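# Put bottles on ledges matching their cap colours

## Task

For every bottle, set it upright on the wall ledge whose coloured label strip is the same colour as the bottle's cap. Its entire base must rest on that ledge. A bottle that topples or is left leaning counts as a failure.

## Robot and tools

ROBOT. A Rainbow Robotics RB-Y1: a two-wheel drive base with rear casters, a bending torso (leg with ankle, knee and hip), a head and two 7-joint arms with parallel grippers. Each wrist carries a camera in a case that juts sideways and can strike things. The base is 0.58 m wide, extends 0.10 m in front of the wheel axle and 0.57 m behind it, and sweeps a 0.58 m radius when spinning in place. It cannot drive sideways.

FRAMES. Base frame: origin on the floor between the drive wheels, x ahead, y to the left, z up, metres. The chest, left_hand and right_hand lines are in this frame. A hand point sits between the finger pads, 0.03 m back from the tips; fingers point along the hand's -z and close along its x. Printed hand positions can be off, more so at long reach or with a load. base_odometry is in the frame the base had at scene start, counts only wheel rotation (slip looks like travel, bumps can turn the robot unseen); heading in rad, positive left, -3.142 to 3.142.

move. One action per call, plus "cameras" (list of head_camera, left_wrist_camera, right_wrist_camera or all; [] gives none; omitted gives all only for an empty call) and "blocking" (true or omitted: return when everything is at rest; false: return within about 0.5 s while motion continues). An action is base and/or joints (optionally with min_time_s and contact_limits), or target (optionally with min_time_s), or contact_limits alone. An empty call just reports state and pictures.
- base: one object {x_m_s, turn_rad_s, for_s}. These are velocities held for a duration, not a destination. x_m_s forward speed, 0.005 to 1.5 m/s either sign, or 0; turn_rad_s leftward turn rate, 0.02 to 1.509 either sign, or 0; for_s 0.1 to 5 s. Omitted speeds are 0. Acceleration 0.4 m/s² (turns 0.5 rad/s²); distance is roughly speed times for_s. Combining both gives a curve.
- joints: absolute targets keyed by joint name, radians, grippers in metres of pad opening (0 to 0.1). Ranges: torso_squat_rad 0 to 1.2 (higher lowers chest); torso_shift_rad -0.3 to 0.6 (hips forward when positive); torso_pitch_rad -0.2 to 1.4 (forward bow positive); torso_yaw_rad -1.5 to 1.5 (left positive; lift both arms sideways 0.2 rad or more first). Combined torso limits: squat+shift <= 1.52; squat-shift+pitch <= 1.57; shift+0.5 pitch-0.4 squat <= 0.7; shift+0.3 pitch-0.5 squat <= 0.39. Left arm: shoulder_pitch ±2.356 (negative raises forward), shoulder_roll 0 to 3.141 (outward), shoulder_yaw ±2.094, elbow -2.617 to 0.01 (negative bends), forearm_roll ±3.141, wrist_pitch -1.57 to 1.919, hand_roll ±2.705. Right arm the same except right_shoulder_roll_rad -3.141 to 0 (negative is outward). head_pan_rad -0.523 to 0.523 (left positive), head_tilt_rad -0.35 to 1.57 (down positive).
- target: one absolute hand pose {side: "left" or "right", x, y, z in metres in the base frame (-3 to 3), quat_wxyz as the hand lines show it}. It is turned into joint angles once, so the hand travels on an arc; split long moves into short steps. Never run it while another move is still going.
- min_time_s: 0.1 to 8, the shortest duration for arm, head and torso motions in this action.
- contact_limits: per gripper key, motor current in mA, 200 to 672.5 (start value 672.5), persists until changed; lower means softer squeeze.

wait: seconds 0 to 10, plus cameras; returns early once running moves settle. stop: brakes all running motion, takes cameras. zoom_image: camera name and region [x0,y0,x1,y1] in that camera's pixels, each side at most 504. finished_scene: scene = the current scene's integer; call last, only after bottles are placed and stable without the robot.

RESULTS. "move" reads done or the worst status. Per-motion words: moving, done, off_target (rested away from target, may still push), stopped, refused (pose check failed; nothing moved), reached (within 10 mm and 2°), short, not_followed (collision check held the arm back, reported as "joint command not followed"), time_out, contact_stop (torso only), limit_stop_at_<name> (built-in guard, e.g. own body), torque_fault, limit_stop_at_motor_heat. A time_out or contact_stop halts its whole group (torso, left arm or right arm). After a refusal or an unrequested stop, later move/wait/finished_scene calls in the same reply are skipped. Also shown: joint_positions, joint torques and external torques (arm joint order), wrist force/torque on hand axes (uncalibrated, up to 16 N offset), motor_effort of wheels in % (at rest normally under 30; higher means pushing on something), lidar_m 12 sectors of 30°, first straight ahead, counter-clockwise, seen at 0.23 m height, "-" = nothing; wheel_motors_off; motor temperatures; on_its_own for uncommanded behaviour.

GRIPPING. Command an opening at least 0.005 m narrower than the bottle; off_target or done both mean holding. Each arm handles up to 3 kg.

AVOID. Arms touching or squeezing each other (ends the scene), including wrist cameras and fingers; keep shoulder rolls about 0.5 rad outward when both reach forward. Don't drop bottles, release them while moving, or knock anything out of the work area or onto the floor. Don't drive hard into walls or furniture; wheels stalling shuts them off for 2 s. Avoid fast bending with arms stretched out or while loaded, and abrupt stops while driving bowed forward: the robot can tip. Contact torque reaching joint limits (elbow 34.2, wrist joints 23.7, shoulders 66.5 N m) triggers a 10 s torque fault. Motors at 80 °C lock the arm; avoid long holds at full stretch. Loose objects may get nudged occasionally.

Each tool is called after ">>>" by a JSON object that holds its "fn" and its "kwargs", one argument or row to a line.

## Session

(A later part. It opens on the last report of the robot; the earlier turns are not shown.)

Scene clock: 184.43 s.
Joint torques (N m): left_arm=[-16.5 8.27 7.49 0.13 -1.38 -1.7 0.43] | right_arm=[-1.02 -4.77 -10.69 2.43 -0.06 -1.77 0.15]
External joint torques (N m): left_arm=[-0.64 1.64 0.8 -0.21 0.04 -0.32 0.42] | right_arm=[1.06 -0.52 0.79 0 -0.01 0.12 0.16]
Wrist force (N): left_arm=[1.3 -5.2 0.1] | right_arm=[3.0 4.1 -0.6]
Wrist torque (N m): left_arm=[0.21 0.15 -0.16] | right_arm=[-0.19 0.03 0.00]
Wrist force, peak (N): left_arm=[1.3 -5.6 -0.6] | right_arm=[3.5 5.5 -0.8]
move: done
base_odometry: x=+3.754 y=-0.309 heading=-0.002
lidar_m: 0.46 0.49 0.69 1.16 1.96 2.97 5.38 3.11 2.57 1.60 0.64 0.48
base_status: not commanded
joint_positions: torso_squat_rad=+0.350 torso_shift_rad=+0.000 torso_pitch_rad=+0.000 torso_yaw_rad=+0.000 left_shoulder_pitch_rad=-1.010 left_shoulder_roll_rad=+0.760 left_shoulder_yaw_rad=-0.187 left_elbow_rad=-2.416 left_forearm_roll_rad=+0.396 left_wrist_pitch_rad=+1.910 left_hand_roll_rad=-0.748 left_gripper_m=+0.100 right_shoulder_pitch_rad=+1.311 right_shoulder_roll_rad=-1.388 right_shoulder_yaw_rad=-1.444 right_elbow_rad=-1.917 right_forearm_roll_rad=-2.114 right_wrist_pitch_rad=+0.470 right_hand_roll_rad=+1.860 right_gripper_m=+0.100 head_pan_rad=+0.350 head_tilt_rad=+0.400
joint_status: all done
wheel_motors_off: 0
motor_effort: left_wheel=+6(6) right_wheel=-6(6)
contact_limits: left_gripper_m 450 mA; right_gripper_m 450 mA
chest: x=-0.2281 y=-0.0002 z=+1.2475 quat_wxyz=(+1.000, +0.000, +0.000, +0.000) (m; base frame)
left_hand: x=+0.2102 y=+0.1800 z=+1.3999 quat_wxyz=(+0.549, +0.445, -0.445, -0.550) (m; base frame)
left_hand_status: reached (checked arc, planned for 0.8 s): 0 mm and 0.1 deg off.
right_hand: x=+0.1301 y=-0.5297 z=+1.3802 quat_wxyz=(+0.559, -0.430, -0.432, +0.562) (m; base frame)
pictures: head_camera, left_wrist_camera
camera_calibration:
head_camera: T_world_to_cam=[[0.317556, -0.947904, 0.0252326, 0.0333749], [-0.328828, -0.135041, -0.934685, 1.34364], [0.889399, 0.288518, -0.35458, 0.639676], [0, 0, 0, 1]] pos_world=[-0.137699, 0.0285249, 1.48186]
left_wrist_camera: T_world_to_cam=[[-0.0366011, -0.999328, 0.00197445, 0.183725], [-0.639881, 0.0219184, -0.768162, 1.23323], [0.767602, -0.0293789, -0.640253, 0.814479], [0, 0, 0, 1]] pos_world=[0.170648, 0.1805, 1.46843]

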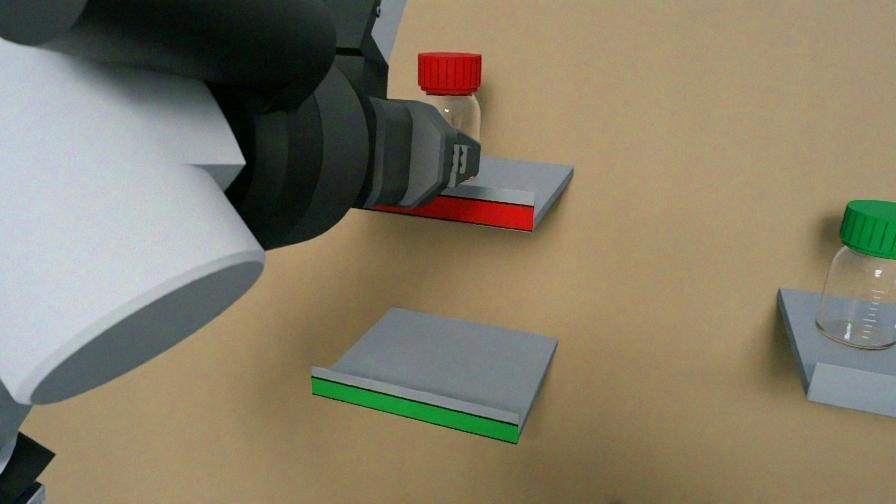

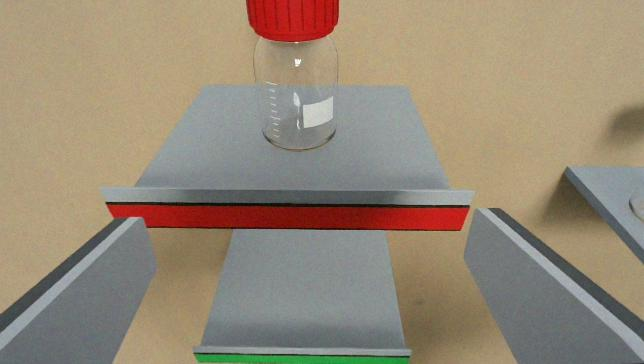

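>>> {"fn": "move", "kwargs": {
  "target": {"side": "left", "x": 0.21, "y": 0.05, "z": 1.36, "quat_wxyz": [0.5100, 0.3915, -0.4660, -0.6076]},
  "min_time_s": 0.9
}}

>>> {"fn": "move", "kwargs": {
  "target": {"side": "left", "x": 0.225, "y": -0.09, "z": 1.305, "quat_wxyz": [0.4550, 0.3492, -0.4987, -0.6498]},
  "min_time_s": 0.9,
  "cameras": ["left_wrist_camera", "head_camera"]
}}

Scene clock: 186.93 s.
Joint torques (N m): left_arm=[-17.59 5.14 6.87 -0.24 -1.56 -1.34 0.43] | right_arm=[-0.81 -5.1 -10.8 2.42 -0.16 -1.76 0.14]
External joint torques (N m): left_arm=[-0.64 0.64 -1.05 0.67 -0.03 -0.13 0.41] | right_arm=[1.27 -0.84 0.68 -0.02 -0.1 0.12 0.15]
Wrist force (N): left_arm=[0.8 -4.9 -0.3] | right_arm=[3.1 4.6 -0.4]
Wrist torque (N m): left_arm=[0.15 0.11 -0.17] | right_arm=[-0.26 0.07 -0.05]
Wrist force, peak (N): left_arm=[1.5 -5.3 -0.3] | right_arm=[3.3 5.3 -0.6]
move: done
base_odometry: x=+3.754 y=-0.309 heading=-0.002
lidar_m: 0.45 0.48 0.69 1.15 1.96 2.97 5.38 3.12 2.58 1.59 0.63 0.48
base_status: not commanded
joint_positions: torso_squat_rad=+0.350 torso_shift_rad=+0.000 torso_pitch_rad=+0.000 torso_yaw_rad=+0.000 left_shoulder_pitch_rad=-1.138 left_shoulder_roll_rad=+0.523 left_shoulder_yaw_rad=-0.499 left_elbow_rad=-2.315 left_forearm_roll_rad=+0.260 left_wrist_pitch_rad=+1.884 left_hand_roll_rad=-0.643 left_gripper_m=+0.100 right_shoulder_pitch_rad=+1.311 right_shoulder_roll_rad=-1.387 right_shoulder_yaw_rad=-1.444 right_elbow_rad=-1.917 right_forearm_roll_rad=-2.114 right_wrist_pitch_rad=+0.470 right_hand_roll_rad=+1.860 right_gripper_m=+0.100 head_pan_rad=+0.350 head_tilt_rad=+0.400
joint_status: all done
wheel_motors_off: 0
motor_effort: left_wheel=+5(6) right_wheel=-5(7)
contact_limits: left_gripper_m 450 mA; right_gripper_m 450 mA
chest: x=-0.2281 y=-0.0002 z=+1.2475 quat_wxyz=(+1.000, +0.000, +0.000, +0.000) (m; base frame)
left_hand: x=+0.2099 y=+0.0500 z=+1.3602 quat_wxyz=(+0.510, +0.392, -0.466, -0.608) (m; base frame)
left_hand_status: reached (checked arc, planned for 0.9 s): 0 mm and 0.0 deg off.
right_hand: x=+0.1301 y=-0.5297 z=+1.3802 quat_wxyz=(+0.559, -0.430, -0.432, +0.562) (m; base frame)
pictures: none

Scene clock: 188.17 s.
Joint torques (N m): left_arm=[-18.95 3.69 8.3 -3 -1.74 -1.02 0.48] | right_arm=[-1.02 -4.49 -10.95 2.29 -0.22 -1.66 0.15]
External joint torques (N m): left_arm=[-1.14 1.12 -1.03 0.42 -0.1 0.09 0.47] | right_arm=[1.07 -0.23 0.53 -0.14 -0.16 0.23 0.16]
Wrist force (N): left_arm=[1.2 -4.6 -0.6] | right_arm=[3.2 4.8 -0.5]
Wrist torque (N m): left_arm=[0.14 0.14 -0.16] | right_arm=[-0.29 0.08 0.03]
Wrist force, peak (N): left_arm=[0.3 -5.6 -0.3] | right_arm=[3.5 4.7 -1.9]
move: done
base_odometry: x=+3.754 y=-0.309 heading=-0.002
lidar_m: 0.46 0.49 0.69 1.15 1.97 2.97 5.38 3.12 2.57 1.60 0.64 0.48
base_status: not commanded
joint_positions: torso_squat_rad=+0.350 torso_shift_rad=+0.000 torso_pitch_rad=+0.000 torso_yaw_rad=+0.000 left_shoulder_pitch_rad=-1.177 left_shoulder_roll_rad=+0.270 left_shoulder_yaw_rad=-0.766 left_elbow_rad=-2.004 left_forearm_roll_rad=+0.078 left_wrist_pitch_rad=+1.600 left_hand_roll_rad=-0.575 left_gripper_m=+0.100 right_shoulder_pitch_rad=+1.311 right_shoulder_roll_rad=-1.387 right_shoulder_yaw_rad=-1.444 right_elbow_rad=-1.917 right_forearm_roll_rad=-2.114 right_wrist_pitch_rad=+0.470 right_hand_roll_rad=+1.860 right_gripper_m=+0.100 head_pan_rad=+0.350 head_tilt_rad=+0.400
joint_status: all done
wheel_motors_off: 0
motor_effort: left_wheel=+5(6) right_wheel=-4(6)
contact_limits: left_gripper_m 450 mA; right_gripper_m 450 mA
chest: x=-0.2281 y=-0.0002 z=+1.2475 quat_wxyz=(+1.000, +0.000, +0.000, +0.000) (m; base frame)
left_hand: x=+0.2247 y=-0.0898 z=+1.3052 quat_wxyz=(+0.455, +0.349, -0.499, -0.650) (m; base frame)
left_hand_status: reached (checked arc, planned for 0.9 s): 0 mm and 0.0 deg off.
right_hand: x=+0.1301 y=-0.5297 z=+1.3802 quat_wxyz=(+0.559, -0.430, -0.432, +0.562) (m; base frame)
pictures: head_camera, left_wrist_camera
camera_calibration:
head_camera: T_world_to_cam=[[0.317589, -0.94789, 0.0253212, 0.033248], [-0.328798, -0.135131, -0.934682, 1.34364], [0.889398, 0.288519, -0.354581, 0.639677], [0, 0, 0, 1]] pos_world=[-0.137699, 0.028525, 1.48186]
left_wrist_camera: T_world_to_cam=[[-0.375917, -0.926642, 0.00457286, -0.00573388], [-0.631053, 0.252383, -0.733536, 1.14917], [0.678571, -0.278634, -0.679635, 0.783729], [0, 0, 0, 1]] pos_world=[0.191214, -0.0769701, 1.37563]

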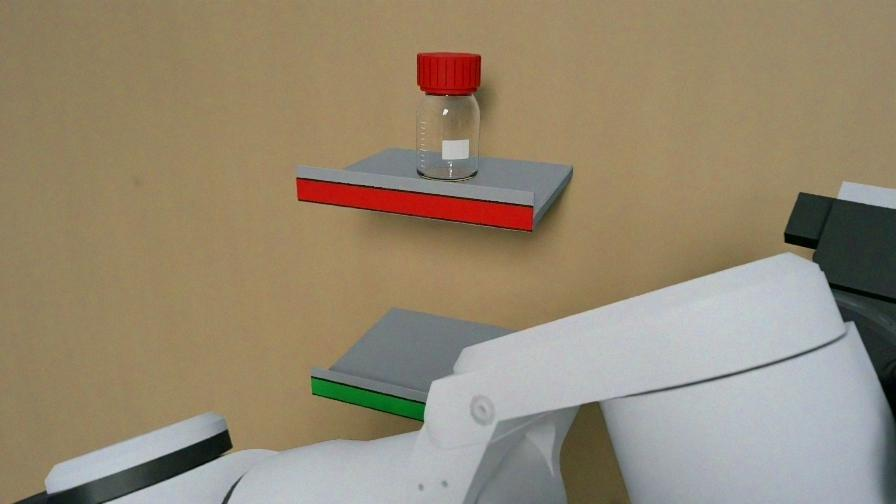

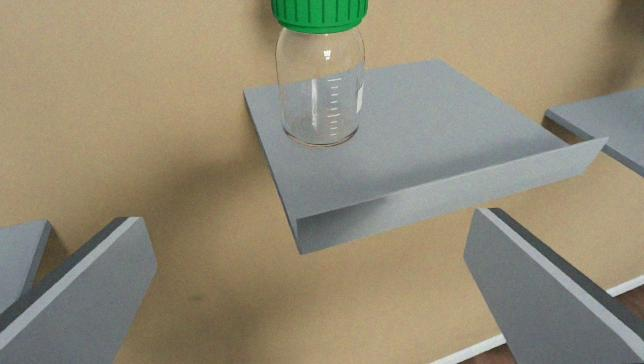

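>>> {"fn": "move", "kwargs": {
  "target": {"side": "left", "x": 0.305, "y": -0.127, "z": 1.30, "quat_wxyz": [0.4550, 0.3492, -0.4987, -0.6498]},
  "min_time_s": 0.8
}}

>>> {"fn": "move", "kwargs": {
  "target": {"side": "left", "x": 0.381, "y": -0.1545, "z": 1.298, "quat_wxyz": [0.4550, 0.3492, -0.4987, -0.6498]},
  "min_time_s": 0.8,
  "cameras": ["left_wrist_camera"]
}}

Scene clock: 191.23 s.
Joint torques (N m): left_arm=[-21.24 4.62 10.28 -4.46 -1.42 -0.87 0.08] | right_arm=[-0.61 -5.14 -10.52 2.28 -0.21 -1.89 0.11]
External joint torques (N m): left_arm=[-0.65 0.68 0.99 0.25 0.08 0.3 0.07] | right_arm=[1.47 -0.89 0.96 -0.16 -0.15 -0.01 0.12]
Wrist force (N): left_arm=[1.2 -4.8 -0.4] | right_arm=[2.8 4.1 -0.9]
Wrist torque (N m): left_arm=[0.16 0.15 -0.03] | right_arm=[-0.22 -0.02 -0.01]
Wrist force, peak (N): left_arm=[-0.2 -6.0 -0.9] | right_arm=[3.9 5.2 -1.0]
move: done
base_odometry: x=+3.754 y=-0.309 heading=-0.002
lidar_m: 0.46 0.49 0.69 1.16 1.96 2.97 5.38 3.12 2.58 1.59 0.64 0.48
base_status: not commanded
joint_positions: torso_squat_rad=+0.350 torso_shift_rad=+0.000 torso_pitch_rad=+0.000 torso_yaw_rad=+0.000 left_shoulder_pitch_rad=-1.278 left_shoulder_roll_rad=+0.180 left_shoulder_yaw_rad=-0.743 left_elbow_rad=-1.554 left_forearm_roll_rad=+0.088 left_wrist_pitch_rad=+1.286 left_hand_roll_rad=-0.611 left_gripper_m=+0.100 right_shoulder_pitch_rad=+1.311 right_shoulder_roll_rad=-1.387 right_shoulder_yaw_rad=-1.444 right_elbow_rad=-1.917 right_forearm_roll_rad=-2.114 right_wrist_pitch_rad=+0.470 right_hand_roll_rad=+1.860 right_gripper_m=+0.100 head_pan_rad=+0.350 head_tilt_rad=+0.400
joint_status: all done
wheel_motors_off: 0
motor_effort: left_wheel=+5(6) right_wheel=-6(7)
contact_limits: left_gripper_m 450 mA; right_gripper_m 450 mA
chest: x=-0.2280 y=-0.0002 z=+1.2475 quat_wxyz=(+1.000, +0.000, +0.000, +0.000) (m; base frame)
left_hand: x=+0.3049 y=-0.1271 z=+1.3001 quat_wxyz=(+0.455, +0.349, -0.499, -0.650) (m; base frame)
left_hand_status: reached (checked arc, planned for 0.8 s): 0 mm and 0.0 deg off.
right_hand: x=+0.1301 y=-0.5297 z=+1.3802 quat_wxyz=(+0.559, -0.430, -0.432, +0.562) (m; base frame)
pictures: none

Scene clock: 193.03 s.
Joint torques (N m): left_arm=[-23.61 7.46 8.46 -5.08 -1.1 -1.09 0.09] | right_arm=[-0.86 -4.86 -10.97 2.1 -0.12 -1.66 0.22]
External joint torques (N m): left_arm=[-0.62 0.68 1.34 0.62 0.06 0.17 0.07] | right_arm=[1.22 -0.6 0.51 -0.34 -0.06 0.22 0.23]
Wrist force (N): left_arm=[1.0 -5.3 -0.1] | right_arm=[3.3 4.2 -0.1]
Wrist torque (N m): left_arm=[0.22 0.12 -0.03] | right_arm=[-0.24 0.05 -0.04]
Wrist force, peak (N): left_arm=[0.7 -6.2 -1.0] | right_arm=[3.9 5.0 -0.7]
move: done
base_odometry: x=+3.754 y=-0.309 heading=-0.002
lidar_m: 0.46 0.48 0.69 1.16 1.97 2.97 5.38 3.12 2.58 1.59 0.64 0.47
base_status: not commanded
joint_positions: torso_squat_rad=+0.350 torso_shift_rad=+0.000 torso_pitch_rad=+0.000 torso_yaw_rad=+0.000 left_shoulder_pitch_rad=-1.458 left_shoulder_roll_rad=+0.049 left_shoulder_yaw_rad=-0.692 left_elbow_rad=-0.979 left_forearm_roll_rad=+0.126 left_wrist_pitch_rad=+0.932 left_hand_roll_rad=-0.668 left_gripper_m=+0.100 right_shoulder_pitch_rad=+1.311 right_shoulder_roll_rad=-1.387 right_shoulder_yaw_rad=-1.444 right_elbow_rad=-1.917 right_forearm_roll_rad=-2.114 right_wrist_pitch_rad=+0.470 right_hand_roll_rad=+1.860 right_gripper_m=+0.100 head_pan_rad=+0.350 head_tilt_rad=+0.400
joint_status: all done
wheel_motors_off: 0
motor_effort: left_wheel=+5(6) right_wheel=-5(6)
contact_limits: left_gripper_m 450 mA; right_gripper_m 450 mA
chest: x=-0.2280 y=-0.0002 z=+1.2475 quat_wxyz=(+1.000, +0.000, +0.000, +0.000) (m; base frame)
left_hand: x=+0.3803 y=-0.1542 z=+1.2983 quat_wxyz=(+0.455, +0.349, -0.499, -0.650) (m; base frame)
left_hand_status: reached (checked arc, planned for 0.9 s): 1 mm and 0.1 deg off.
right_hand: x=+0.1301 y=-0.5297 z=+1.3802 quat_wxyz=(+0.559, -0.430, -0.432, +0.562) (m; base frame)
pictures: left_wrist_camera
camera_calibration:
left_wrist_camera: T_world_to_cam=[[-0.376242, -0.926512, 0.00405351, -0.00607841], [-0.630288, 0.252739, -0.734071, 1.25901], [0.679101, -0.278743, -0.679061, 0.65459], [0, 0, 0, 1]] pos_world=[0.346718, -0.141369, 1.36873]

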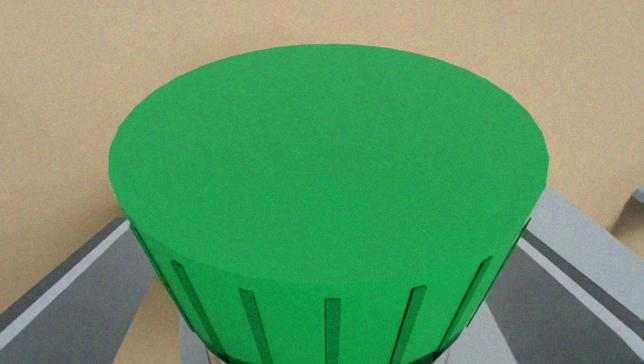

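>>> {"fn": "move", "kwargs": {
  "target": {"side": "left", "x": 0.381, "y": -0.1545, "z": 1.288, "quat_wxyz": [0.4550, 0.3492, -0.4987, -0.6498]},
  "min_time_s": 0.4
}}

>>> {"fn": "move", "kwargs": {
  "joints": {"left_gripper_m": 0.042},
  "cameras": ["left_wrist_camera"]
}}

>>> {"fn": "move", "kwargs": {
  "target": {"side": "left", "x": 0.381, "y": -0.1545, "z": 1.335, "quat_wxyz": [0.4550, 0.3492, -0.4987, -0.6498]},
  "min_time_s": 0.8,
  "cameras": ["left_wrist_camera"]
}}

Scene clock: 196.77 s.
Joint torques (N m): left_arm=[-23.16 6.67 5 -4.93 -1.28 -1.45 0.48] | right_arm=[-0.51 -4.54 -10.92 2.57 -0.15 -1.8 0.1]
External joint torques (N m): left_arm=[-0.18 0.17 -2.12 0.86 -0.12 -0.22 0.46] | right_arm=[1.57 -0.28 0.56 0.13 -0.09 0.08 0.11]
Wrist force (N): left_arm=[1.0 -4.7 0.0] | right_arm=[3.1 4.8 -1.9]
Wrist torque (N m): left_arm=[0.16 0.12 -0.15] | right_arm=[-0.33 0.07 -0.02]
Wrist force, peak (N): left_arm=[0.8 -5.5 0.1] | right_arm=[3.4 5.4 -1.2]
move: done
base_odometry: x=+3.754 y=-0.309 heading=-0.002
lidar_m: 0.46 0.48 0.69 1.16 1.96 2.96 5.38 3.12 2.57 1.59 0.63 0.47
base_status: not commanded
joint_positions: torso_squat_rad=+0.350 torso_shift_rad=+0.000 torso_pitch_rad=+0.000 torso_yaw_rad=+0.000 left_shoulder_pitch_rad=-1.439 left_shoulder_roll_rad=+0.044 left_shoulder_yaw_rad=-0.702 left_elbow_rad=-0.979 left_forearm_roll_rad=+0.109 left_wrist_pitch_rad=+0.921 left_hand_roll_rad=-0.655 left_gripper_m=+0.100 right_shoulder_pitch_rad=+1.311 right_shoulder_roll_rad=-1.387 right_shoulder_yaw_rad=-1.444 right_elbow_rad=-1.917 right_forearm_roll_rad=-2.114 right_wrist_pitch_rad=+0.470 right_hand_roll_rad=+1.860 right_gripper_m=+0.100 head_pan_rad=+0.350 head_tilt_rad=+0.400
joint_status: all done
wheel_motors_off: 0
motor_effort: left_wheel=+6(6) right_wheel=-6(6)
contact_limits: left_gripper_m 450 mA; right_gripper_m 450 mA
chest: x=-0.2280 y=-0.0002 z=+1.2475 quat_wxyz=(+1.000, +0.000, +0.000, +0.000) (m; base frame)
left_hand: x=+0.3808 y=-0.1544 z=+1.2885 quat_wxyz=(+0.455, +0.349, -0.499, -0.650) (m; base frame)
left_hand_status: reached (checked arc, planned for 0.4 s): 1 mm and 0.0 deg off.
right_hand: x=+0.1301 y=-0.5297 z=+1.3802 quat_wxyz=(+0.559, -0.430, -0.432, +0.562) (m; base frame)
pictures: none

Scene clock: 197.93 s.
Joint torques (N m): left_arm=[-23.75 6.46 4.55 -5.19 -1.44 -1.31 0.57] | right_arm=[-0.53 -4.53 -10.54 2.3 -0.24 -1.67 0.21]
External joint torques (N m): left_arm=[-0.77 -0.04 -2.57 0.6 -0.28 -0.08 0.56] | right_arm=[1.55 -0.27 0.94 -0.13 -0.19 0.21 0.22]
Wrist force (N): left_arm=[1.5 -5.2 -0.6] | right_arm=[2.7 4.4 -1.1]
Wrist torque (N m): left_arm=[0.21 0.15 -0.17] | right_arm=[-0.24 0.02 -0.01]
Wrist force, peak (N): left_arm=[1.5 -5.5 -1.0] | right_arm=[3.3 5.2 -1.9]
move: off_target
base_odometry: x=+3.754 y=-0.309 heading=-0.002
lidar_m: 0.46 0.49 0.69 1.16 1.96 2.97 5.38 3.12 2.57 1.59 0.64 0.47
base_status: not commanded
joint_positions: torso_squat_rad=+0.350 torso_shift_rad=+0.000 torso_pitch_rad=+0.000 torso_yaw_rad=+0.000 left_shoulder_pitch_rad=-1.439 left_shoulder_roll_rad=+0.044 left_shoulder_yaw_rad=-0.702 left_elbow_rad=-0.979 left_forearm_roll_rad=+0.109 left_wrist_pitch_rad=+0.921 left_hand_roll_rad=-0.655 left_gripper_m=+0.055 right_shoulder_pitch_rad=+1.311 right_shoulder_roll_rad=-1.387 right_shoulder_yaw_rad=-1.444 right_elbow_rad=-1.917 right_forearm_roll_rad=-2.114 right_wrist_pitch_rad=+0.470 right_hand_roll_rad=+1.860 right_gripper_m=+0.100 head_pan_rad=+0.350 head_tilt_rad=+0.400
joint_status: left_gripper_m off_target (ended at +0.055, target +0.042)
wheel_motors_off: 0
motor_effort: left_wheel=+6(6) right_wheel=-5(6)
contact_limits: left_gripper_m 450 mA; right_gripper_m 450 mA
chest: x=-0.2280 y=-0.0002 z=+1.2475 quat_wxyz=(+1.000, +0.000, +0.000, +0.000) (m; base frame)
left_hand: x=+0.3807 y=-0.1544 z=+1.2885 quat_wxyz=(+0.455, +0.349, -0.499, -0.650) (m; base frame)
right_hand: x=+0.1301 y=-0.5297 z=+1.3802 quat_wxyz=(+0.559, -0.430, -0.432, +0.562) (m; base frame)
pictures: left_wrist_camera
camera_calibration:
left_wrist_camera: T_world_to_cam=[[-0.37609, -0.926571, 0.00467112, -0.00693965], [-0.631242, 0.252521, -0.733325, 1.25154], [0.678299, -0.278745, -0.679862, 0.648978], [0, 0, 0, 1]] pos_world=[0.347212, -0.14157, 1.35903]

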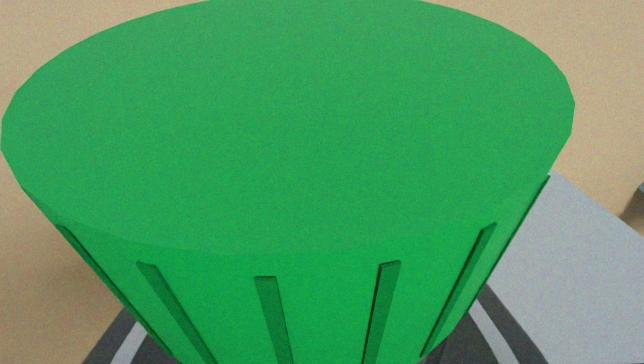

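Scene clock: 199.07 s.
Joint torques (N m): left_arm=[-24.84 10.22 8.35 -5.19 -1.35 -1.39 0.06] | right_arm=[-0.75 -5.21 -10.73 2.48 -0.17 -1.71 0.27]
External joint torques (N m): left_arm=[-1.79 2.15 1.5 0.26 -0.23 -0.05 0.05] | right_arm=[1.33 -0.96 0.75 0.05 -0.11 0.18 0.28]
Wrist force (N): left_arm=[0.9 -6.7 -0.7] | right_arm=[3.4 4.9 -1.0]
Wrist torque (N m): left_arm=[0.21 0.11 -0.02] | right_arm=[-0.32 0.10 -0.03]
Wrist force, peak (N): left_arm=[0.7 -6.8 -1.5] | right_arm=[3.2 5.8 -0.9]
move: done
base_odometry: x=+3.754 y=-0.309 heading=-0.002
lidar_m: 0.46 0.48 0.69 1.16 1.96 2.97 5.37 3.11 2.57 1.58 0.64 0.48
base_status: not commanded
joint_positions: torso_squat_rad=+0.350 torso_shift_rad=+0.000 torso_pitch_rad=+0.000 torso_yaw_rad=+0.000 left_shoulder_pitch_rad=-1.547 left_shoulder_roll_rad=+0.056 left_shoulder_yaw_rad=-0.648 left_elbow_rad=-0.935 left_forearm_roll_rad=+0.197 left_wrist_pitch_rad=+0.958 left_hand_roll_rad=-0.723 left_gripper_m=+0.055 right_shoulder_pitch_rad=+1.311 right_shoulder_roll_rad=-1.387 right_shoulder_yaw_rad=-1.444 right_elbow_rad=-1.917 right_forearm_roll_rad=-2.114 right_wrist_pitch_rad=+0.470 right_hand_roll_rad=+1.860 right_gripper_m=+0.100 head_pan_rad=+0.350 head_tilt_rad=+0.400
joint_status: all done
wheel_motors_off: 0
motor_effort: left_wheel=+5(6) right_wheel=-5(6)
contact_limits: left_gripper_m 450 mA; right_gripper_m 450 mA
chest: x=-0.2280 y=-0.0002 z=+1.2475 quat_wxyz=(+1.000, +0.000, +0.000, +0.000) (m; base frame)
left_hand: x=+0.3808 y=-0.1547 z=+1.3350 quat_wxyz=(+0.455, +0.349, -0.499, -0.650) (m; base frame)
left_hand_status: reached (checked arc, planned for 0.8 s): 0 mm and 0.0 deg off.
right_hand: x=+0.1301 y=-0.5297 z=+1.3802 quat_wxyz=(+0.559, -0.430, -0.432, +0.562) (m; base frame)
pictures: left_wrist_camera
camera_calibration:
left_wrist_camera: T_world_to_cam=[[-0.376016, -0.926603, 0.00426484, -0.00689185], [-0.630864, 0.252628, -0.733614, 1.28593], [0.678692, -0.278541, -0.679553, 0.679898], [0, 0, 0, 1]] pos_world=[0.347215, -0.141869, 1.40543]

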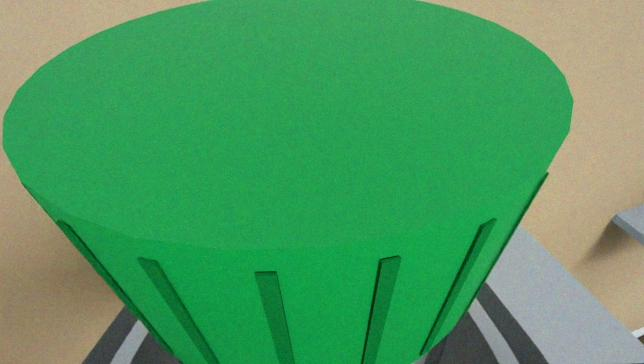

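>>> {"fn": "move", "kwargs": {
  "target": {"side": "left", "x": 0.29, "y": -0.122, "z": 1.335, "quat_wxyz": [0.4550, 0.3492, -0.4987, -0.6498]},
  "min_time_s": 0.7
}}

>>> {"fn": "move", "kwargs": {
  "target": {"side": "left", "x": 0.205, "y": -0.05, "z": 1.325, "quat_wxyz": [0.4550, 0.3492, -0.4987, -0.6498]},
  "min_time_s": 0.8
}}

>>> {"fn": "move", "kwargs": {
  "target": {"side": "left", "x": 0.20, "y": 0.10, "z": 1.27, "quat_wxyz": [0.5300, 0.4193, -0.4693, -0.5684]},
  "min_time_s": 0.9,
  "cameras": ["head_camera"]
}}

Scene clock: 201.83 s.
Joint torques (N m): left_arm=[-22.48 5.9 8.24 -4.89 -1.93 -1.68 0.38] | right_arm=[-0.26 -4.75 -10.36 2.44 -0.41 -1.79 0.08]
External joint torques (N m): left_arm=[-2.2 1.13 -1.23 -1.04 -0.4 -0.49 0.37] | right_arm=[1.82 -0.5 1.12 0 -0.35 0.09 0.09]
Wrist force (N): left_arm=[0.9 -6.4 -1.0] | right_arm=[2.6 4.3 -0.8]
Wrist torque (N m): left_arm=[0.18 0.12 -0.16] | right_arm=[-0.25 -0.03 -0.02]
Wrist force, peak (N): left_arm=[-0.7 -7.4 -1.2] | right_arm=[4.0 4.7 -1.6]
move: done
base_odometry: x=+3.754 y=-0.309 heading=-0.002
lidar_m: 0.46 0.49 0.69 1.16 1.97 2.97 5.38 3.12 2.57 1.59 0.64 0.48
base_status: not commanded
joint_positions: torso_squat_rad=+0.350 torso_shift_rad=+0.000 torso_pitch_rad=+0.000 torso_yaw_rad=+0.000 left_shoulder_pitch_rad=-1.348 left_shoulder_roll_rad=+0.211 left_shoulder_yaw_rad=-0.709 left_elbow_rad=-1.614 left_forearm_roll_rad=+0.160 left_wrist_pitch_rad=+1.380 left_hand_roll_rad=-0.621 left_gripper_m=+0.055 right_shoulder_pitch_rad=+1.311 right_shoulder_roll_rad=-1.387 right_shoulder_yaw_rad=-1.444 right_elbow_rad=-1.917 right_forearm_roll_rad=-2.114 right_wrist_pitch_rad=+0.470 right_hand_roll_rad=+1.860 right_gripper_m=+0.100 head_pan_rad=+0.350 head_tilt_rad=+0.400
joint_status: all done
wheel_motors_off: 0
motor_effort: left_wheel=+6(6) right_wheel=-4(6)
contact_limits: left_gripper_m 450 mA; right_gripper_m 450 mA
chest: x=-0.2280 y=-0.0002 z=+1.2475 quat_wxyz=(+1.000, +0.000, +0.000, +0.000) (m; base frame)
left_hand: x=+0.2903 y=-0.1220 z=+1.3350 quat_wxyz=(+0.455, +0.349, -0.499, -0.650) (m; base frame)
left_hand_status: reached (checked arc, planned for 1.0 s): 0 mm and 0.0 deg off.
right_hand: x=+0.1301 y=-0.5297 z=+1.3801 quat_wxyz=(+0.559, -0.430, -0.432, +0.562) (m; base frame)
pictures: none

Scene clock: 203.63 s.
Joint torques (N m): left_arm=[-19.11 4.28 9.22 -2.97 -1.86 -1.58 0.43] | right_arm=[-0.66 -4.87 -11.28 2.15 -0.07 -1.79 0.25]
External joint torques (N m): left_arm=[-1.9 1.01 0.12 -0.77 -0.21 -0.48 0.42] | right_arm=[1.43 -0.62 0.2 -0.29 -0.01 0.1 0.25]
Wrist force (N): left_arm=[1.1 -6.8 -0.9] | right_arm=[2.7 4.4 -1.1]
Wrist torque (N m): left_arm=[0.21 0.12 -0.14] | right_arm=[-0.25 0.03 -0.06]
Wrist force, peak (N): left_arm=[-1.4 -7.8 -1.2] | right_arm=[4.1 4.6 -0.7]
move: done
base_odometry: x=+3.754 y=-0.309 heading=-0.002
lidar_m: 0.46 0.48 0.69 1.16 1.96 2.97 5.38 3.11 2.57 1.59 0.64 0.48
base_status: not commanded
joint_positions: torso_squat_rad=+0.350 torso_shift_rad=+0.000 torso_pitch_rad=+0.000 torso_yaw_rad=+0.000 left_shoulder_pitch_rad=-1.177 left_shoulder_roll_rad=+0.385 left_shoulder_yaw_rad=-0.707 left_elbow_rad=-2.181 left_forearm_roll_rad=+0.181 left_wrist_pitch_rad=+1.700 left_hand_roll_rad=-0.571 left_gripper_m=+0.055 right_shoulder_pitch_rad=+1.311 right_shoulder_roll_rad=-1.388 right_shoulder_yaw_rad=-1.444 right_elbow_rad=-1.917 right_forearm_roll_rad=-2.114 right_wrist_pitch_rad=+0.470 right_hand_roll_rad=+1.860 right_gripper_m=+0.100 head_pan_rad=+0.350 head_tilt_rad=+0.400
joint_status: all done
wheel_motors_off: 0
motor_effort: left_wheel=+6(6) right_wheel=-4(6)
contact_limits: left_gripper_m 450 mA; right_gripper_m 450 mA
chest: x=-0.2280 y=-0.0002 z=+1.2475 quat_wxyz=(+1.000, +0.000, +0.000, +0.000) (m; base frame)
left_hand: x=+0.2051 y=-0.0500 z=+1.3250 quat_wxyz=(+0.455, +0.349, -0.499, -0.650) (m; base frame)
left_hand_status: reached (checked arc, planned for 0.9 s): 0 mm and 0.0 deg off.
right_hand: x=+0.1301 y=-0.5297 z=+1.3801 quat_wxyz=(+0.559, -0.430, -0.432, +0.562) (m; base frame)
pictures: none

Scene clock: 204.87 s.
Joint torques (N m): left_arm=[-16.46 5.54 7.03 -3.71 -1.9 -1.19 0.31] | right_arm=[-1 -4.75 -10.81 2.42 -0.17 -1.73 0.24]
External joint torques (N m): left_arm=[-1.52 0.83 -1.42 -0.92 -0.1 -0.33 0.29] | right_arm=[1.08 -0.49 0.67 -0.02 -0.11 0.16 0.24]
Wrist force (N): left_arm=[0.7 -6.6 -0.5] | right_arm=[2.7 4.3 -1.7]
Wrist torque (N m): left_arm=[0.19 0.10 -0.14] | right_arm=[-0.26 0.00 -0.07]
Wrist force, peak (N): left_arm=[0.3 -7.4 -0.1] | right_arm=[3.1 5.4 -1.1]
move: done
base_odometry: x=+3.754 y=-0.309 heading=-0.002
lidar_m: 0.45 0.48 0.69 1.16 1.96 2.97 5.38 3.12 2.58 1.59 0.64 0.47
base_status: not commanded
joint_positions: torso_squat_rad=+0.350 torso_shift_rad=+0.000 torso_pitch_rad=+0.000 torso_yaw_rad=+0.000 left_shoulder_pitch_rad=-0.850 left_shoulder_roll_rad=+0.741 left_shoulder_yaw_rad=-0.746 left_elbow_rad=-2.503 left_forearm_roll_rad=-0.012 left_wrist_pitch_rad=+1.734 left_hand_roll_rad=-0.413 left_gripper_m=+0.055 right_shoulder_pitch_rad=+1.311 right_shoulder_roll_rad=-1.388 right_shoulder_yaw_rad=-1.444 right_elbow_rad=-1.917 right_forearm_roll_rad=-2.114 right_wrist_pitch_rad=+0.470 right_hand_roll_rad=+1.860 right_gripper_m=+0.100 head_pan_rad=+0.350 head_tilt_rad=+0.400
joint_status: all done
wheel_motors_off: 0
motor_effort: left_wheel=+6(6) right_wheel=-6(6)
contact_limits: left_gripper_m 450 mA; right_gripper_m 450 mA
chest: x=-0.2280 y=-0.0002 z=+1.2475 quat_wxyz=(+1.000, +0.000, +0.000, +0.000) (m; base frame)
left_hand: x=+0.1999 y=+0.1000 z=+1.2701 quat_wxyz=(+0.530, +0.420, -0.469, -0.568) (m; base frame)
left_hand_status: reached (checked arc, planned for 0.9 s): 0 mm and 0.1 deg off.
right_hand: x=+0.1301 y=-0.5297 z=+1.3801 quat_wxyz=(+0.559, -0.430, -0.432, +0.562) (m; base frame)
pictures: head_camera
camera_calibration:
head_camera: T_world_to_cam=[[0.317581, -0.947894, 0.0252926, 0.0333841], [-0.32889, -0.13513, -0.93465, 1.3436], [0.889367, 0.288509, -0.354668, 0.639772], [0, 0, 0, 1]] pos_world=[-0.137699, 0.0286251, 1.48186]

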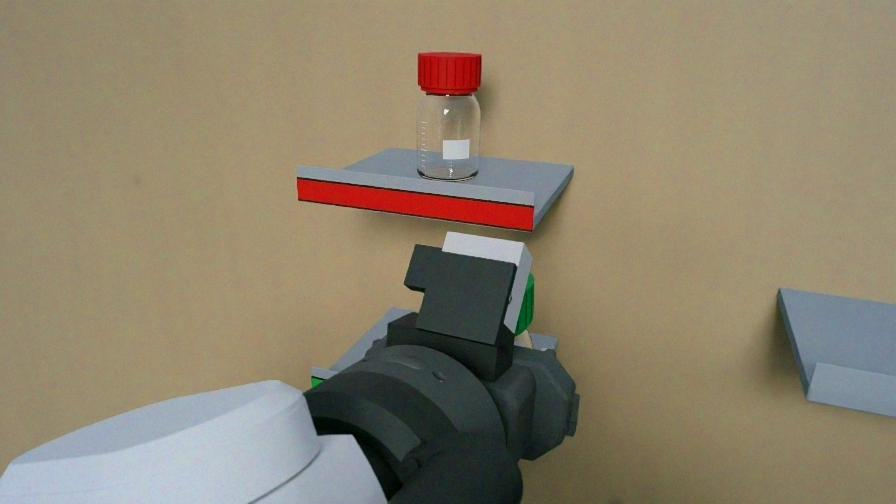

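>>> {"fn": "move", "kwargs": {
  "target": {"side": "left", "x": 0.215, "y": 0.19, "z": 1.225, "quat_wxyz": [0.5495, 0.4450, -0.4450, -0.5495]},
  "min_time_s": 0.8
}}

>>> {"fn": "move", "kwargs": {
  "target": {"side": "left", "x": 0.28, "y": 0.19, "z": 1.217, "quat_wxyz": [0.5495, 0.4450, -0.4450, -0.5495]},
  "min_time_s": 0.7
}}

>>> {"fn": "move", "kwargs": {
  "target": {"side": "left", "x": 0.345, "y": 0.19, "z": 1.214, "quat_wxyz": [0.5495, 0.4450, -0.4450, -0.5495]},
  "min_time_s": 0.7,
  "cameras": ["head_camera", "left_wrist_camera"]
}}

Scene clock: 206.43 s.
Joint torques (N m): left_arm=[-14.89 8.61 10.89 -4.42 -2.13 -0.75 0.5] | right_arm=[-1.06 -4.77 -10.62 2.48 -0.25 -1.78 0.12]
External joint torques (N m): left_arm=[-1.7 1.01 1.88 -0.61 -0.27 -0.13 0.49] | right_arm=[1.02 -0.52 0.86 0.04 -0.19 0.1 0.13]
Wrist force (N): left_arm=[1.0 -6.8 -0.4] | right_arm=[3.1 4.0 -1.5]
Wrist torque (N m): left_arm=[0.19 0.13 -0.15] | right_arm=[-0.14 0.08 -0.05]
Wrist force, peak (N): left_arm=[1.3 -7.6 -0.2] | right_arm=[3.7 5.4 -1.4]
move: done
base_odometry: x=+3.754 y=-0.309 heading=-0.002
lidar_m: 0.46 0.48 0.68 1.16 1.96 2.96 5.38 3.12 2.58 1.59 0.64 0.48
base_status: not commanded
joint_positions: torso_squat_rad=+0.350 torso_shift_rad=+0.000 torso_pitch_rad=+0.000 torso_yaw_rad=+0.000 left_shoulder_pitch_rad=-0.569 left_shoulder_roll_rad=+1.028 left_shoulder_yaw_rad=-0.686 left_elbow_rad=-2.505 left_forearm_roll_rad=-0.076 left_wrist_pitch_rad=+1.455 left_hand_roll_rad=-0.307 left_gripper_m=+0.055 right_shoulder_pitch_rad=+1.311 right_shoulder_roll_rad=-1.388 right_shoulder_yaw_rad=-1.444 right_elbow_rad=-1.917 right_forearm_roll_rad=-2.114 right_wrist_pitch_rad=+0.470 right_hand_roll_rad=+1.860 right_gripper_m=+0.100 head_pan_rad=+0.350 head_tilt_rad=+0.400
joint_status: all done
wheel_motors_off: 0
motor_effort: left_wheel=+6(6) right_wheel=-5(6)
contact_limits: left_gripper_m 450 mA; right_gripper_m 450 mA
chest: x=-0.2280 y=-0.0002 z=+1.2475 quat_wxyz=(+1.000, +0.000, +0.000, +0.000) (m; base frame)
left_hand: x=+0.2148 y=+0.1900 z=+1.2248 quat_wxyz=(+0.550, +0.445, -0.444, -0.550) (m; base frame)
left_hand_status: reached (checked arc, planned for 0.8 s): 0 mm and 0.1 deg off.
right_hand: x=+0.1301 y=-0.5297 z=+1.3801 quat_wxyz=(+0.559, -0.430, -0.432, +0.562) (m; base frame)
pictures: none

Scene clock: 207.67 s.
Joint torques (N m): left_arm=[-17.42 8.59 9.37 -4.09 -1.91 -0.74 0.01] | right_arm=[-0.8 -4.74 -10.87 2.18 -0.24 -1.76 0.27]
External joint torques (N m): left_arm=[-1.45 0.67 -0.92 -0.07 -0.15 -0.07 0] | right_arm=[1.28 -0.48 0.61 -0.26 -0.18 0.13 0.27]
Wrist force (N): left_arm=[0.8 -6.2 -0.7] | right_arm=[3.2 4.2 -0.9]
Wrist torque (N m): left_arm=[0.14 0.08 -0.03] | right_arm=[-0.26 0.08 -0.08]
Wrist force, peak (N): left_arm=[1.0 -7.7 -0.9] | right_arm=[3.7 4.7 -1.1]
move: done
base_odometry: x=+3.754 y=-0.309 heading=-0.002
lidar_m: 0.46 0.49 0.68 1.16 1.96 2.97 5.37 3.12 2.58 1.60 0.64 0.47
base_status: not commanded
joint_positions: torso_squat_rad=+0.350 torso_shift_rad=+0.000 torso_pitch_rad=+0.000 torso_yaw_rad=+0.000 left_shoulder_pitch_rad=-0.656 left_shoulder_roll_rad=+0.962 left_shoulder_yaw_rad=-0.695 left_elbow_rad=-2.228 left_forearm_roll_rad=-0.045 left_wrist_pitch_rad=+1.269 left_hand_roll_rad=-0.330 left_gripper_m=+0.055 right_shoulder_pitch_rad=+1.311 right_shoulder_roll_rad=-1.388 right_shoulder_yaw_rad=-1.444 right_elbow_rad=-1.917 right_forearm_roll_rad=-2.114 right_wrist_pitch_rad=+0.470 right_hand_roll_rad=+1.860 right_gripper_m=+0.100 head_pan_rad=+0.350 head_tilt_rad=+0.400
joint_status: all done
wheel_motors_off: 0
motor_effort: left_wheel=+6(6) right_wheel=-5(6)
contact_limits: left_gripper_m 450 mA; right_gripper_m 450 mA
chest: x=-0.2280 y=-0.0002 z=+1.2475 quat_wxyz=(+1.000, +0.000, +0.000, +0.000) (m; base frame)
left_hand: x=+0.2800 y=+0.1901 z=+1.2172 quat_wxyz=(+0.549, +0.445, -0.445, -0.549) (m; base frame)
left_hand_status: reached (checked arc, planned for 0.7 s): 0 mm and 0.0 deg off.
right_hand: x=+0.1301 y=-0.5297 z=+1.3801 quat_wxyz=(+0.559, -0.430, -0.432, +0.562) (m; base frame)
pictures: none

Scene clock: 209.03 s.
Joint torques (N m): left_arm=[-20.25 8.87 9.23 -4.11 -1.8 -0.83 0.11] | right_arm=[-1.06 -4.72 -10.46 2.41 -0.06 -1.74 0.17]
External joint torques (N m): left_arm=[-1.33 0.63 -1.71 0.19 -0.22 -0.07 0.1] | right_arm=[1.02 -0.47 1.02 -0.03 0 0.15 0.17]
Wrist force (N): left_arm=[1.2 -6.6 -0.6] | right_arm=[3.5 4.7 -1.0]
Wrist torque (N m): left_arm=[0.20 0.16 -0.03] | right_arm=[-0.31 0.09 -0.11]
Wrist force, peak (N): left_arm=[0.8 -7.9 -0.8] | right_arm=[3.8 5.6 -1.3]
move: done
base_odometry: x=+3.754 y=-0.309 heading=-0.002
lidar_m: 0.46 0.48 0.69 1.16 1.96 2.97 5.38 3.12 2.58 1.59 0.64 0.48
base_status: not commanded
joint_positions: torso_squat_rad=+0.350 torso_shift_rad=+0.000 torso_pitch_rad=+0.000 torso_yaw_rad=+0.000 left_shoulder_pitch_rad=-0.766 left_shoulder_roll_rad=+0.872 left_shoulder_yaw_rad=-0.705 left_elbow_rad=-1.928 left_forearm_roll_rad=-0.012 left_wrist_pitch_rad=+1.096 left_hand_roll_rad=-0.376 left_gripper_m=+0.055 right_shoulder_pitch_rad=+1.311 right_shoulder_roll_rad=-1.388 right_shoulder_yaw_rad=-1.444 right_elbow_rad=-1.917 right_forearm_roll_rad=-2.114 right_wrist_pitch_rad=+0.470 right_hand_roll_rad=+1.860 right_gripper_m=+0.100 head_pan_rad=+0.350 head_tilt_rad=+0.400
joint_status: all done
wheel_motors_off: 0
motor_effort: left_wheel=+6(6) right_wheel=-5(6)
contact_limits: left_gripper_m 450 mA; right_gripper_m 450 mA
chest: x=-0.2280 y=-0.0002 z=+1.2475 quat_wxyz=(+1.000, +0.000, +0.000, +0.000) (m; base frame)
left_hand: x=+0.3450 y=+0.1901 z=+1.2143 quat_wxyz=(+0.549, +0.445, -0.445, -0.549) (m; base frame)
left_hand_status: reached (checked arc, planned for 0.7 s): 0 mm and 0.0 deg off.
right_hand: x=+0.1301 y=-0.5297 z=+1.3801 quat_wxyz=(+0.559, -0.430, -0.432, +0.562) (m; base frame)
pictures: head_camera, left_wrist_camera
camera_calibration:
head_camera: T_world_to_cam=[[0.317549, -0.947907, 0.0252041, 0.0333845], [-0.32892, -0.13504, -0.934653, 1.34361], [0.889367, 0.288508, -0.354667, 0.639711], [0, 0, 0, 1]] pos_world=[-0.137599, 0.0285249, 1.48186]
left_wrist_camera: T_world_to_cam=[[-0.0361669, -0.999342, 0.00266225, 0.198203], [-0.640078, 0.0211189, -0.76802, 1.17672], [0.767458, -0.029481, -0.640421, 0.592754], [0, 0, 0, 1]] pos_world=[0.305447, 0.190697, 1.28283]

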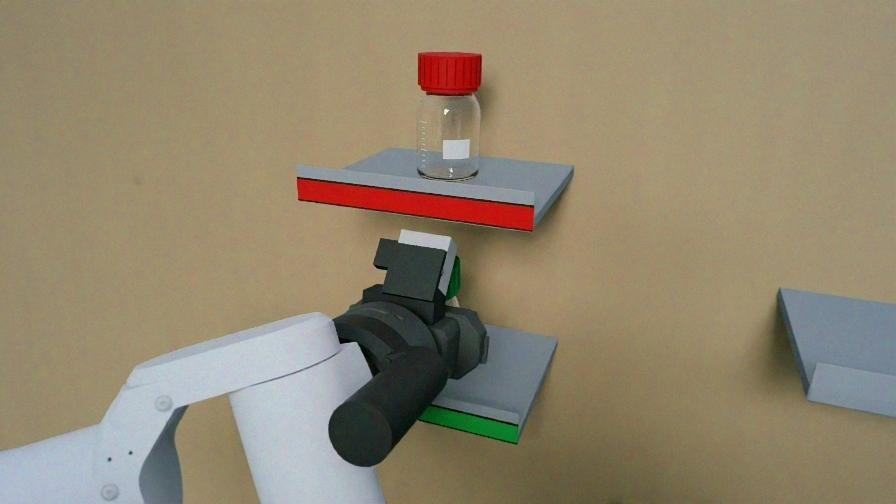

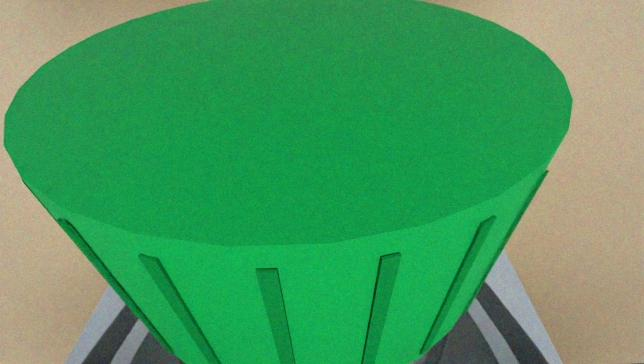

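>>> {"fn": "move", "kwargs": {
  "target": {"side": "left", "x": 0.347, "y": 0.19, "z": 1.203, "quat_wxyz": [0.5609, 0.4305, -0.4305, -0.5609]},
  "min_time_s": 0.6
}}

>>> {"fn": "move", "kwargs": {
  "target": {"side": "left", "x": 0.347, "y": 0.19, "z": 1.193, "quat_wxyz": [0.5609, 0.4305, -0.4305, -0.5609]},
  "min_time_s": 0.6
}}

>>> {"fn": "move", "kwargs": {
  "target": {"side": "left", "x": 0.347, "y": 0.19, "z": 1.188, "quat_wxyz": [0.5609, 0.4305, -0.4305, -0.5609]},
  "min_time_s": 0.5,
  "cameras": ["head_camera"]
}}

Scene clock: 210.60 s.
Joint torques (N m): left_arm=[-21.45 8.17 9.63 -3.72 -1.78 -0.73 -0.08] | right_arm=[-0.65 -4.79 -10.32 2.29 -0.22 -1.86 0.14]
External joint torques (N m): left_arm=[-2.36 -0.11 -1.34 0.53 -0.22 0.06 -0.09] | right_arm=[1.43 -0.54 1.16 -0.15 -0.16 0.03 0.14]
Wrist force (N): left_arm=[1.1 -6.2 -0.9] | right_arm=[2.2 4.8 -0.2]
Wrist torque (N m): left_arm=[0.14 0.14 -0.04] | right_arm=[-0.28 -0.06 -0.01]
Wrist force, peak (N): left_arm=[1.0 -6.9 -0.6] | right_arm=[4.0 5.3 -1.1]
move: done
base_odometry: x=+3.754 y=-0.309 heading=-0.002
lidar_m: 0.46 0.48 0.69 1.16 1.96 2.97 5.38 3.11 2.57 1.59 0.64 0.48
base_status: not commanded
joint_positions: torso_squat_rad=+0.350 torso_shift_rad=+0.000 torso_pitch_rad=+0.000 torso_yaw_rad=+0.000 left_shoulder_pitch_rad=-0.778 left_shoulder_roll_rad=+0.870 left_shoulder_yaw_rad=-0.711 left_elbow_rad=-1.907 left_forearm_roll_rad=+0.045 left_wrist_pitch_rad=+1.104 left_hand_roll_rad=-0.397 left_gripper_m=+0.055 right_shoulder_pitch_rad=+1.311 right_shoulder_roll_rad=-1.388 right_shoulder_yaw_rad=-1.444 right_elbow_rad=-1.917 right_forearm_roll_rad=-2.114 right_wrist_pitch_rad=+0.470 right_hand_roll_rad=+1.860 right_gripper_m=+0.100 head_pan_rad=+0.350 head_tilt_rad=+0.400
joint_status: all done
wheel_motors_off: 0
motor_effort: left_wheel=+6(6) right_wheel=-6(6)
contact_limits: left_gripper_m 450 mA; right_gripper_m 450 mA
chest: x=-0.2280 y=-0.0002 z=+1.2475 quat_wxyz=(+1.000, +0.000, +0.000, +0.000) (m; base frame)
left_hand: x=+0.3464 y=+0.1902 z=+1.2033 quat_wxyz=(+0.561, +0.431, -0.431, -0.560) (m; base frame)
left_hand_status: reached (checked arc, planned for 0.6 s): 1 mm and 0.1 deg off.
right_hand: x=+0.1301 y=-0.5297 z=+1.3801 quat_wxyz=(+0.559, -0.430, -0.432, +0.562) (m; base frame)
pictures: none

Scene clock: 211.53 s.
Joint torques (N m): left_arm=[-19.59 8.11 9.65 -3.81 -2.01 -1.14 0.59] | right_arm=[-0.37 -5.17 -10.54 2.37 -0.15 -1.83 0.3]
External joint torques (N m): left_arm=[-0.54 -0.11 -1.29 0.62 -0.46 -0.36 0.58] | right_arm=[1.71 -0.92 0.94 -0.07 -0.09 0.05 0.31]
Wrist force (N): left_arm=[0.9 -6.3 -0.8] | right_arm=[3.2 4.6 -1.5]
Wrist torque (N m): left_arm=[0.15 0.11 -0.16] | right_arm=[-0.26 0.03 -0.02]
Wrist force, peak (N): left_arm=[1.1 -6.8 -0.8] | right_arm=[3.0 4.8 -1.7]
move: done
base_odometry: x=+3.754 y=-0.309 heading=-0.002
lidar_m: 0.46 0.48 0.69 1.16 1.96 2.97 5.38 3.12 2.58 1.60 0.64 0.48
base_status: not commanded
joint_positions: torso_squat_rad=+0.350 torso_shift_rad=+0.000 torso_pitch_rad=+0.000 torso_yaw_rad=+0.000 left_shoulder_pitch_rad=-0.763 left_shoulder_roll_rad=+0.861 left_shoulder_yaw_rad=-0.720 left_elbow_rad=-1.896 left_forearm_roll_rad=+0.021 left_wrist_pitch_rad=+1.089 left_hand_roll_rad=-0.387 left_gripper_m=+0.055 right_shoulder_pitch_rad=+1.311 right_shoulder_roll_rad=-1.388 right_shoulder_yaw_rad=-1.444 right_elbow_rad=-1.917 right_forearm_roll_rad=-2.114 right_wrist_pitch_rad=+0.470 right_hand_roll_rad=+1.860 right_gripper_m=+0.100 head_pan_rad=+0.350 head_tilt_rad=+0.400
joint_status: all done
wheel_motors_off: 0
motor_effort: left_wheel=+6(6) right_wheel=-5(6)
contact_limits: left_gripper_m 450 mA; right_gripper_m 450 mA
chest: x=-0.2280 y=-0.0002 z=+1.2475 quat_wxyz=(+1.000, +0.000, +0.000, +0.000) (m; base frame)
left_hand: x=+0.3468 y=+0.1901 z=+1.1934 quat_wxyz=(+0.561, +0.431, -0.430, -0.561) (m; base frame)
left_hand_status: reached (checked arc, planned for 0.6 s): 0 mm and 0.0 deg off.
right_hand: x=+0.1301 y=-0.5297 z=+1.3801 quat_wxyz=(+0.559, -0.430, -0.432, +0.562) (m; base frame)
pictures: none

Scene clock: 212.37 s.
Joint torques (N m): left_arm=[-11.05 6.01 2.75 -0.01 1.16 -0.47 0.74] | right_arm=[-0.47 -4.43 -10.34 2.3 -0.14 -1.73 0.31]
External joint torques (N m): left_arm=[7.99 -2.18 -8.17 4.5 2.71 0.29 0.73] | right_arm=[1.61 -0.17 1.14 -0.14 -0.08 0.15 0.32]
Wrist force (N): left_arm=[-1.0 9.6 10.9] | right_arm=[2.6 4.6 -1.4]
Wrist torque (N m): left_arm=[0.16 0.31 -0.43] | right_arm=[-0.29 0.01 -0.01]
Wrist force, peak (N): left_arm=[-1.2 9.9 11.1] | right_arm=[3.4 5.3 -1.2]
move: done
base_odometry: x=+3.754 y=-0.309 heading=-0.002
lidar_m: 0.46 0.49 0.69 1.15 1.96 2.96 5.38 3.11 2.57 1.59 0.64 0.48
base_status: not commanded
joint_positions: torso_squat_rad=+0.350 torso_shift_rad=+0.000 torso_pitch_rad=-0.001 torso_yaw_rad=+0.000 left_shoulder_pitch_rad=-0.756 left_shoulder_roll_rad=+0.856 left_shoulder_yaw_rad=-0.723 left_elbow_rad=-1.891 left_forearm_roll_rad=+0.005 left_wrist_pitch_rad=+1.080 left_hand_roll_rad=-0.381 left_gripper_m=+0.055 right_shoulder_pitch_rad=+1.311 right_shoulder_roll_rad=-1.388 right_shoulder_yaw_rad=-1.444 right_elbow_rad=-1.917 right_forearm_roll_rad=-2.114 right_wrist_pitch_rad=+0.470 right_hand_roll_rad=+1.860 right_gripper_m=+0.100 head_pan_rad=+0.350 head_tilt_rad=+0.400
joint_status: all done
wheel_motors_off: 0
motor_effort: left_wheel=+5(6) right_wheel=-5(6)
contact_limits: left_gripper_m 450 mA; right_gripper_m 450 mA
chest: x=-0.2283 y=-0.0002 z=+1.2475 quat_wxyz=(+1.000, +0.000, +0.000, +0.000) (m; base frame)
left_hand: x=+0.3470 y=+0.1899 z=+1.1910 quat_wxyz=(+0.560, +0.432, -0.432, -0.560) (m; base frame)
left_hand_status: reached (checked arc, planned for 0.5 s): 3 mm and 0.3 deg off.
right_hand: x=+0.1297 y=-0.5297 z=+1.3803 quat_wxyz=(+0.559, -0.430, -0.432, +0.562) (m; base frame)
pictures: head_camera
camera_calibration:
head_camera: T_world_to_cam=[[0.317533, -0.947908, 0.0253752, 0.0332856], [-0.328397, -0.135033, -0.934838, 1.34389], [0.889566, 0.288509, -0.354168, 0.63948], [0, 0, 0, 1]] pos_world=[-0.1381, 0.0285249, 1.48195]

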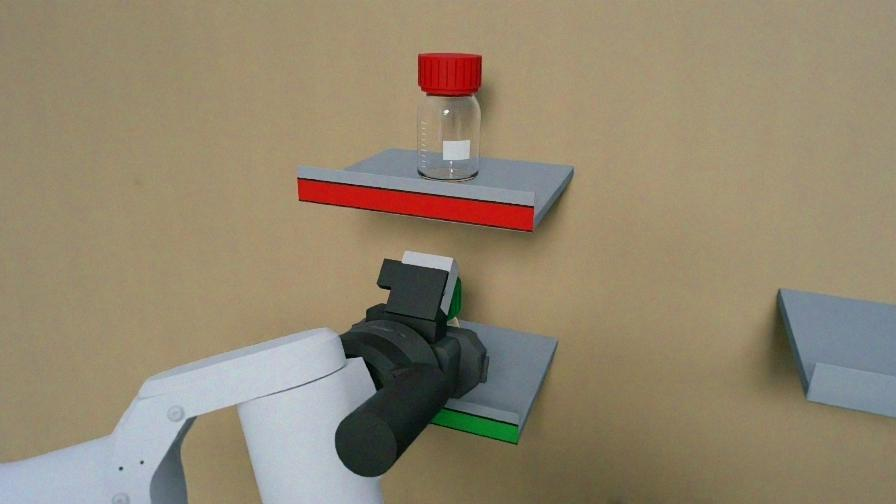

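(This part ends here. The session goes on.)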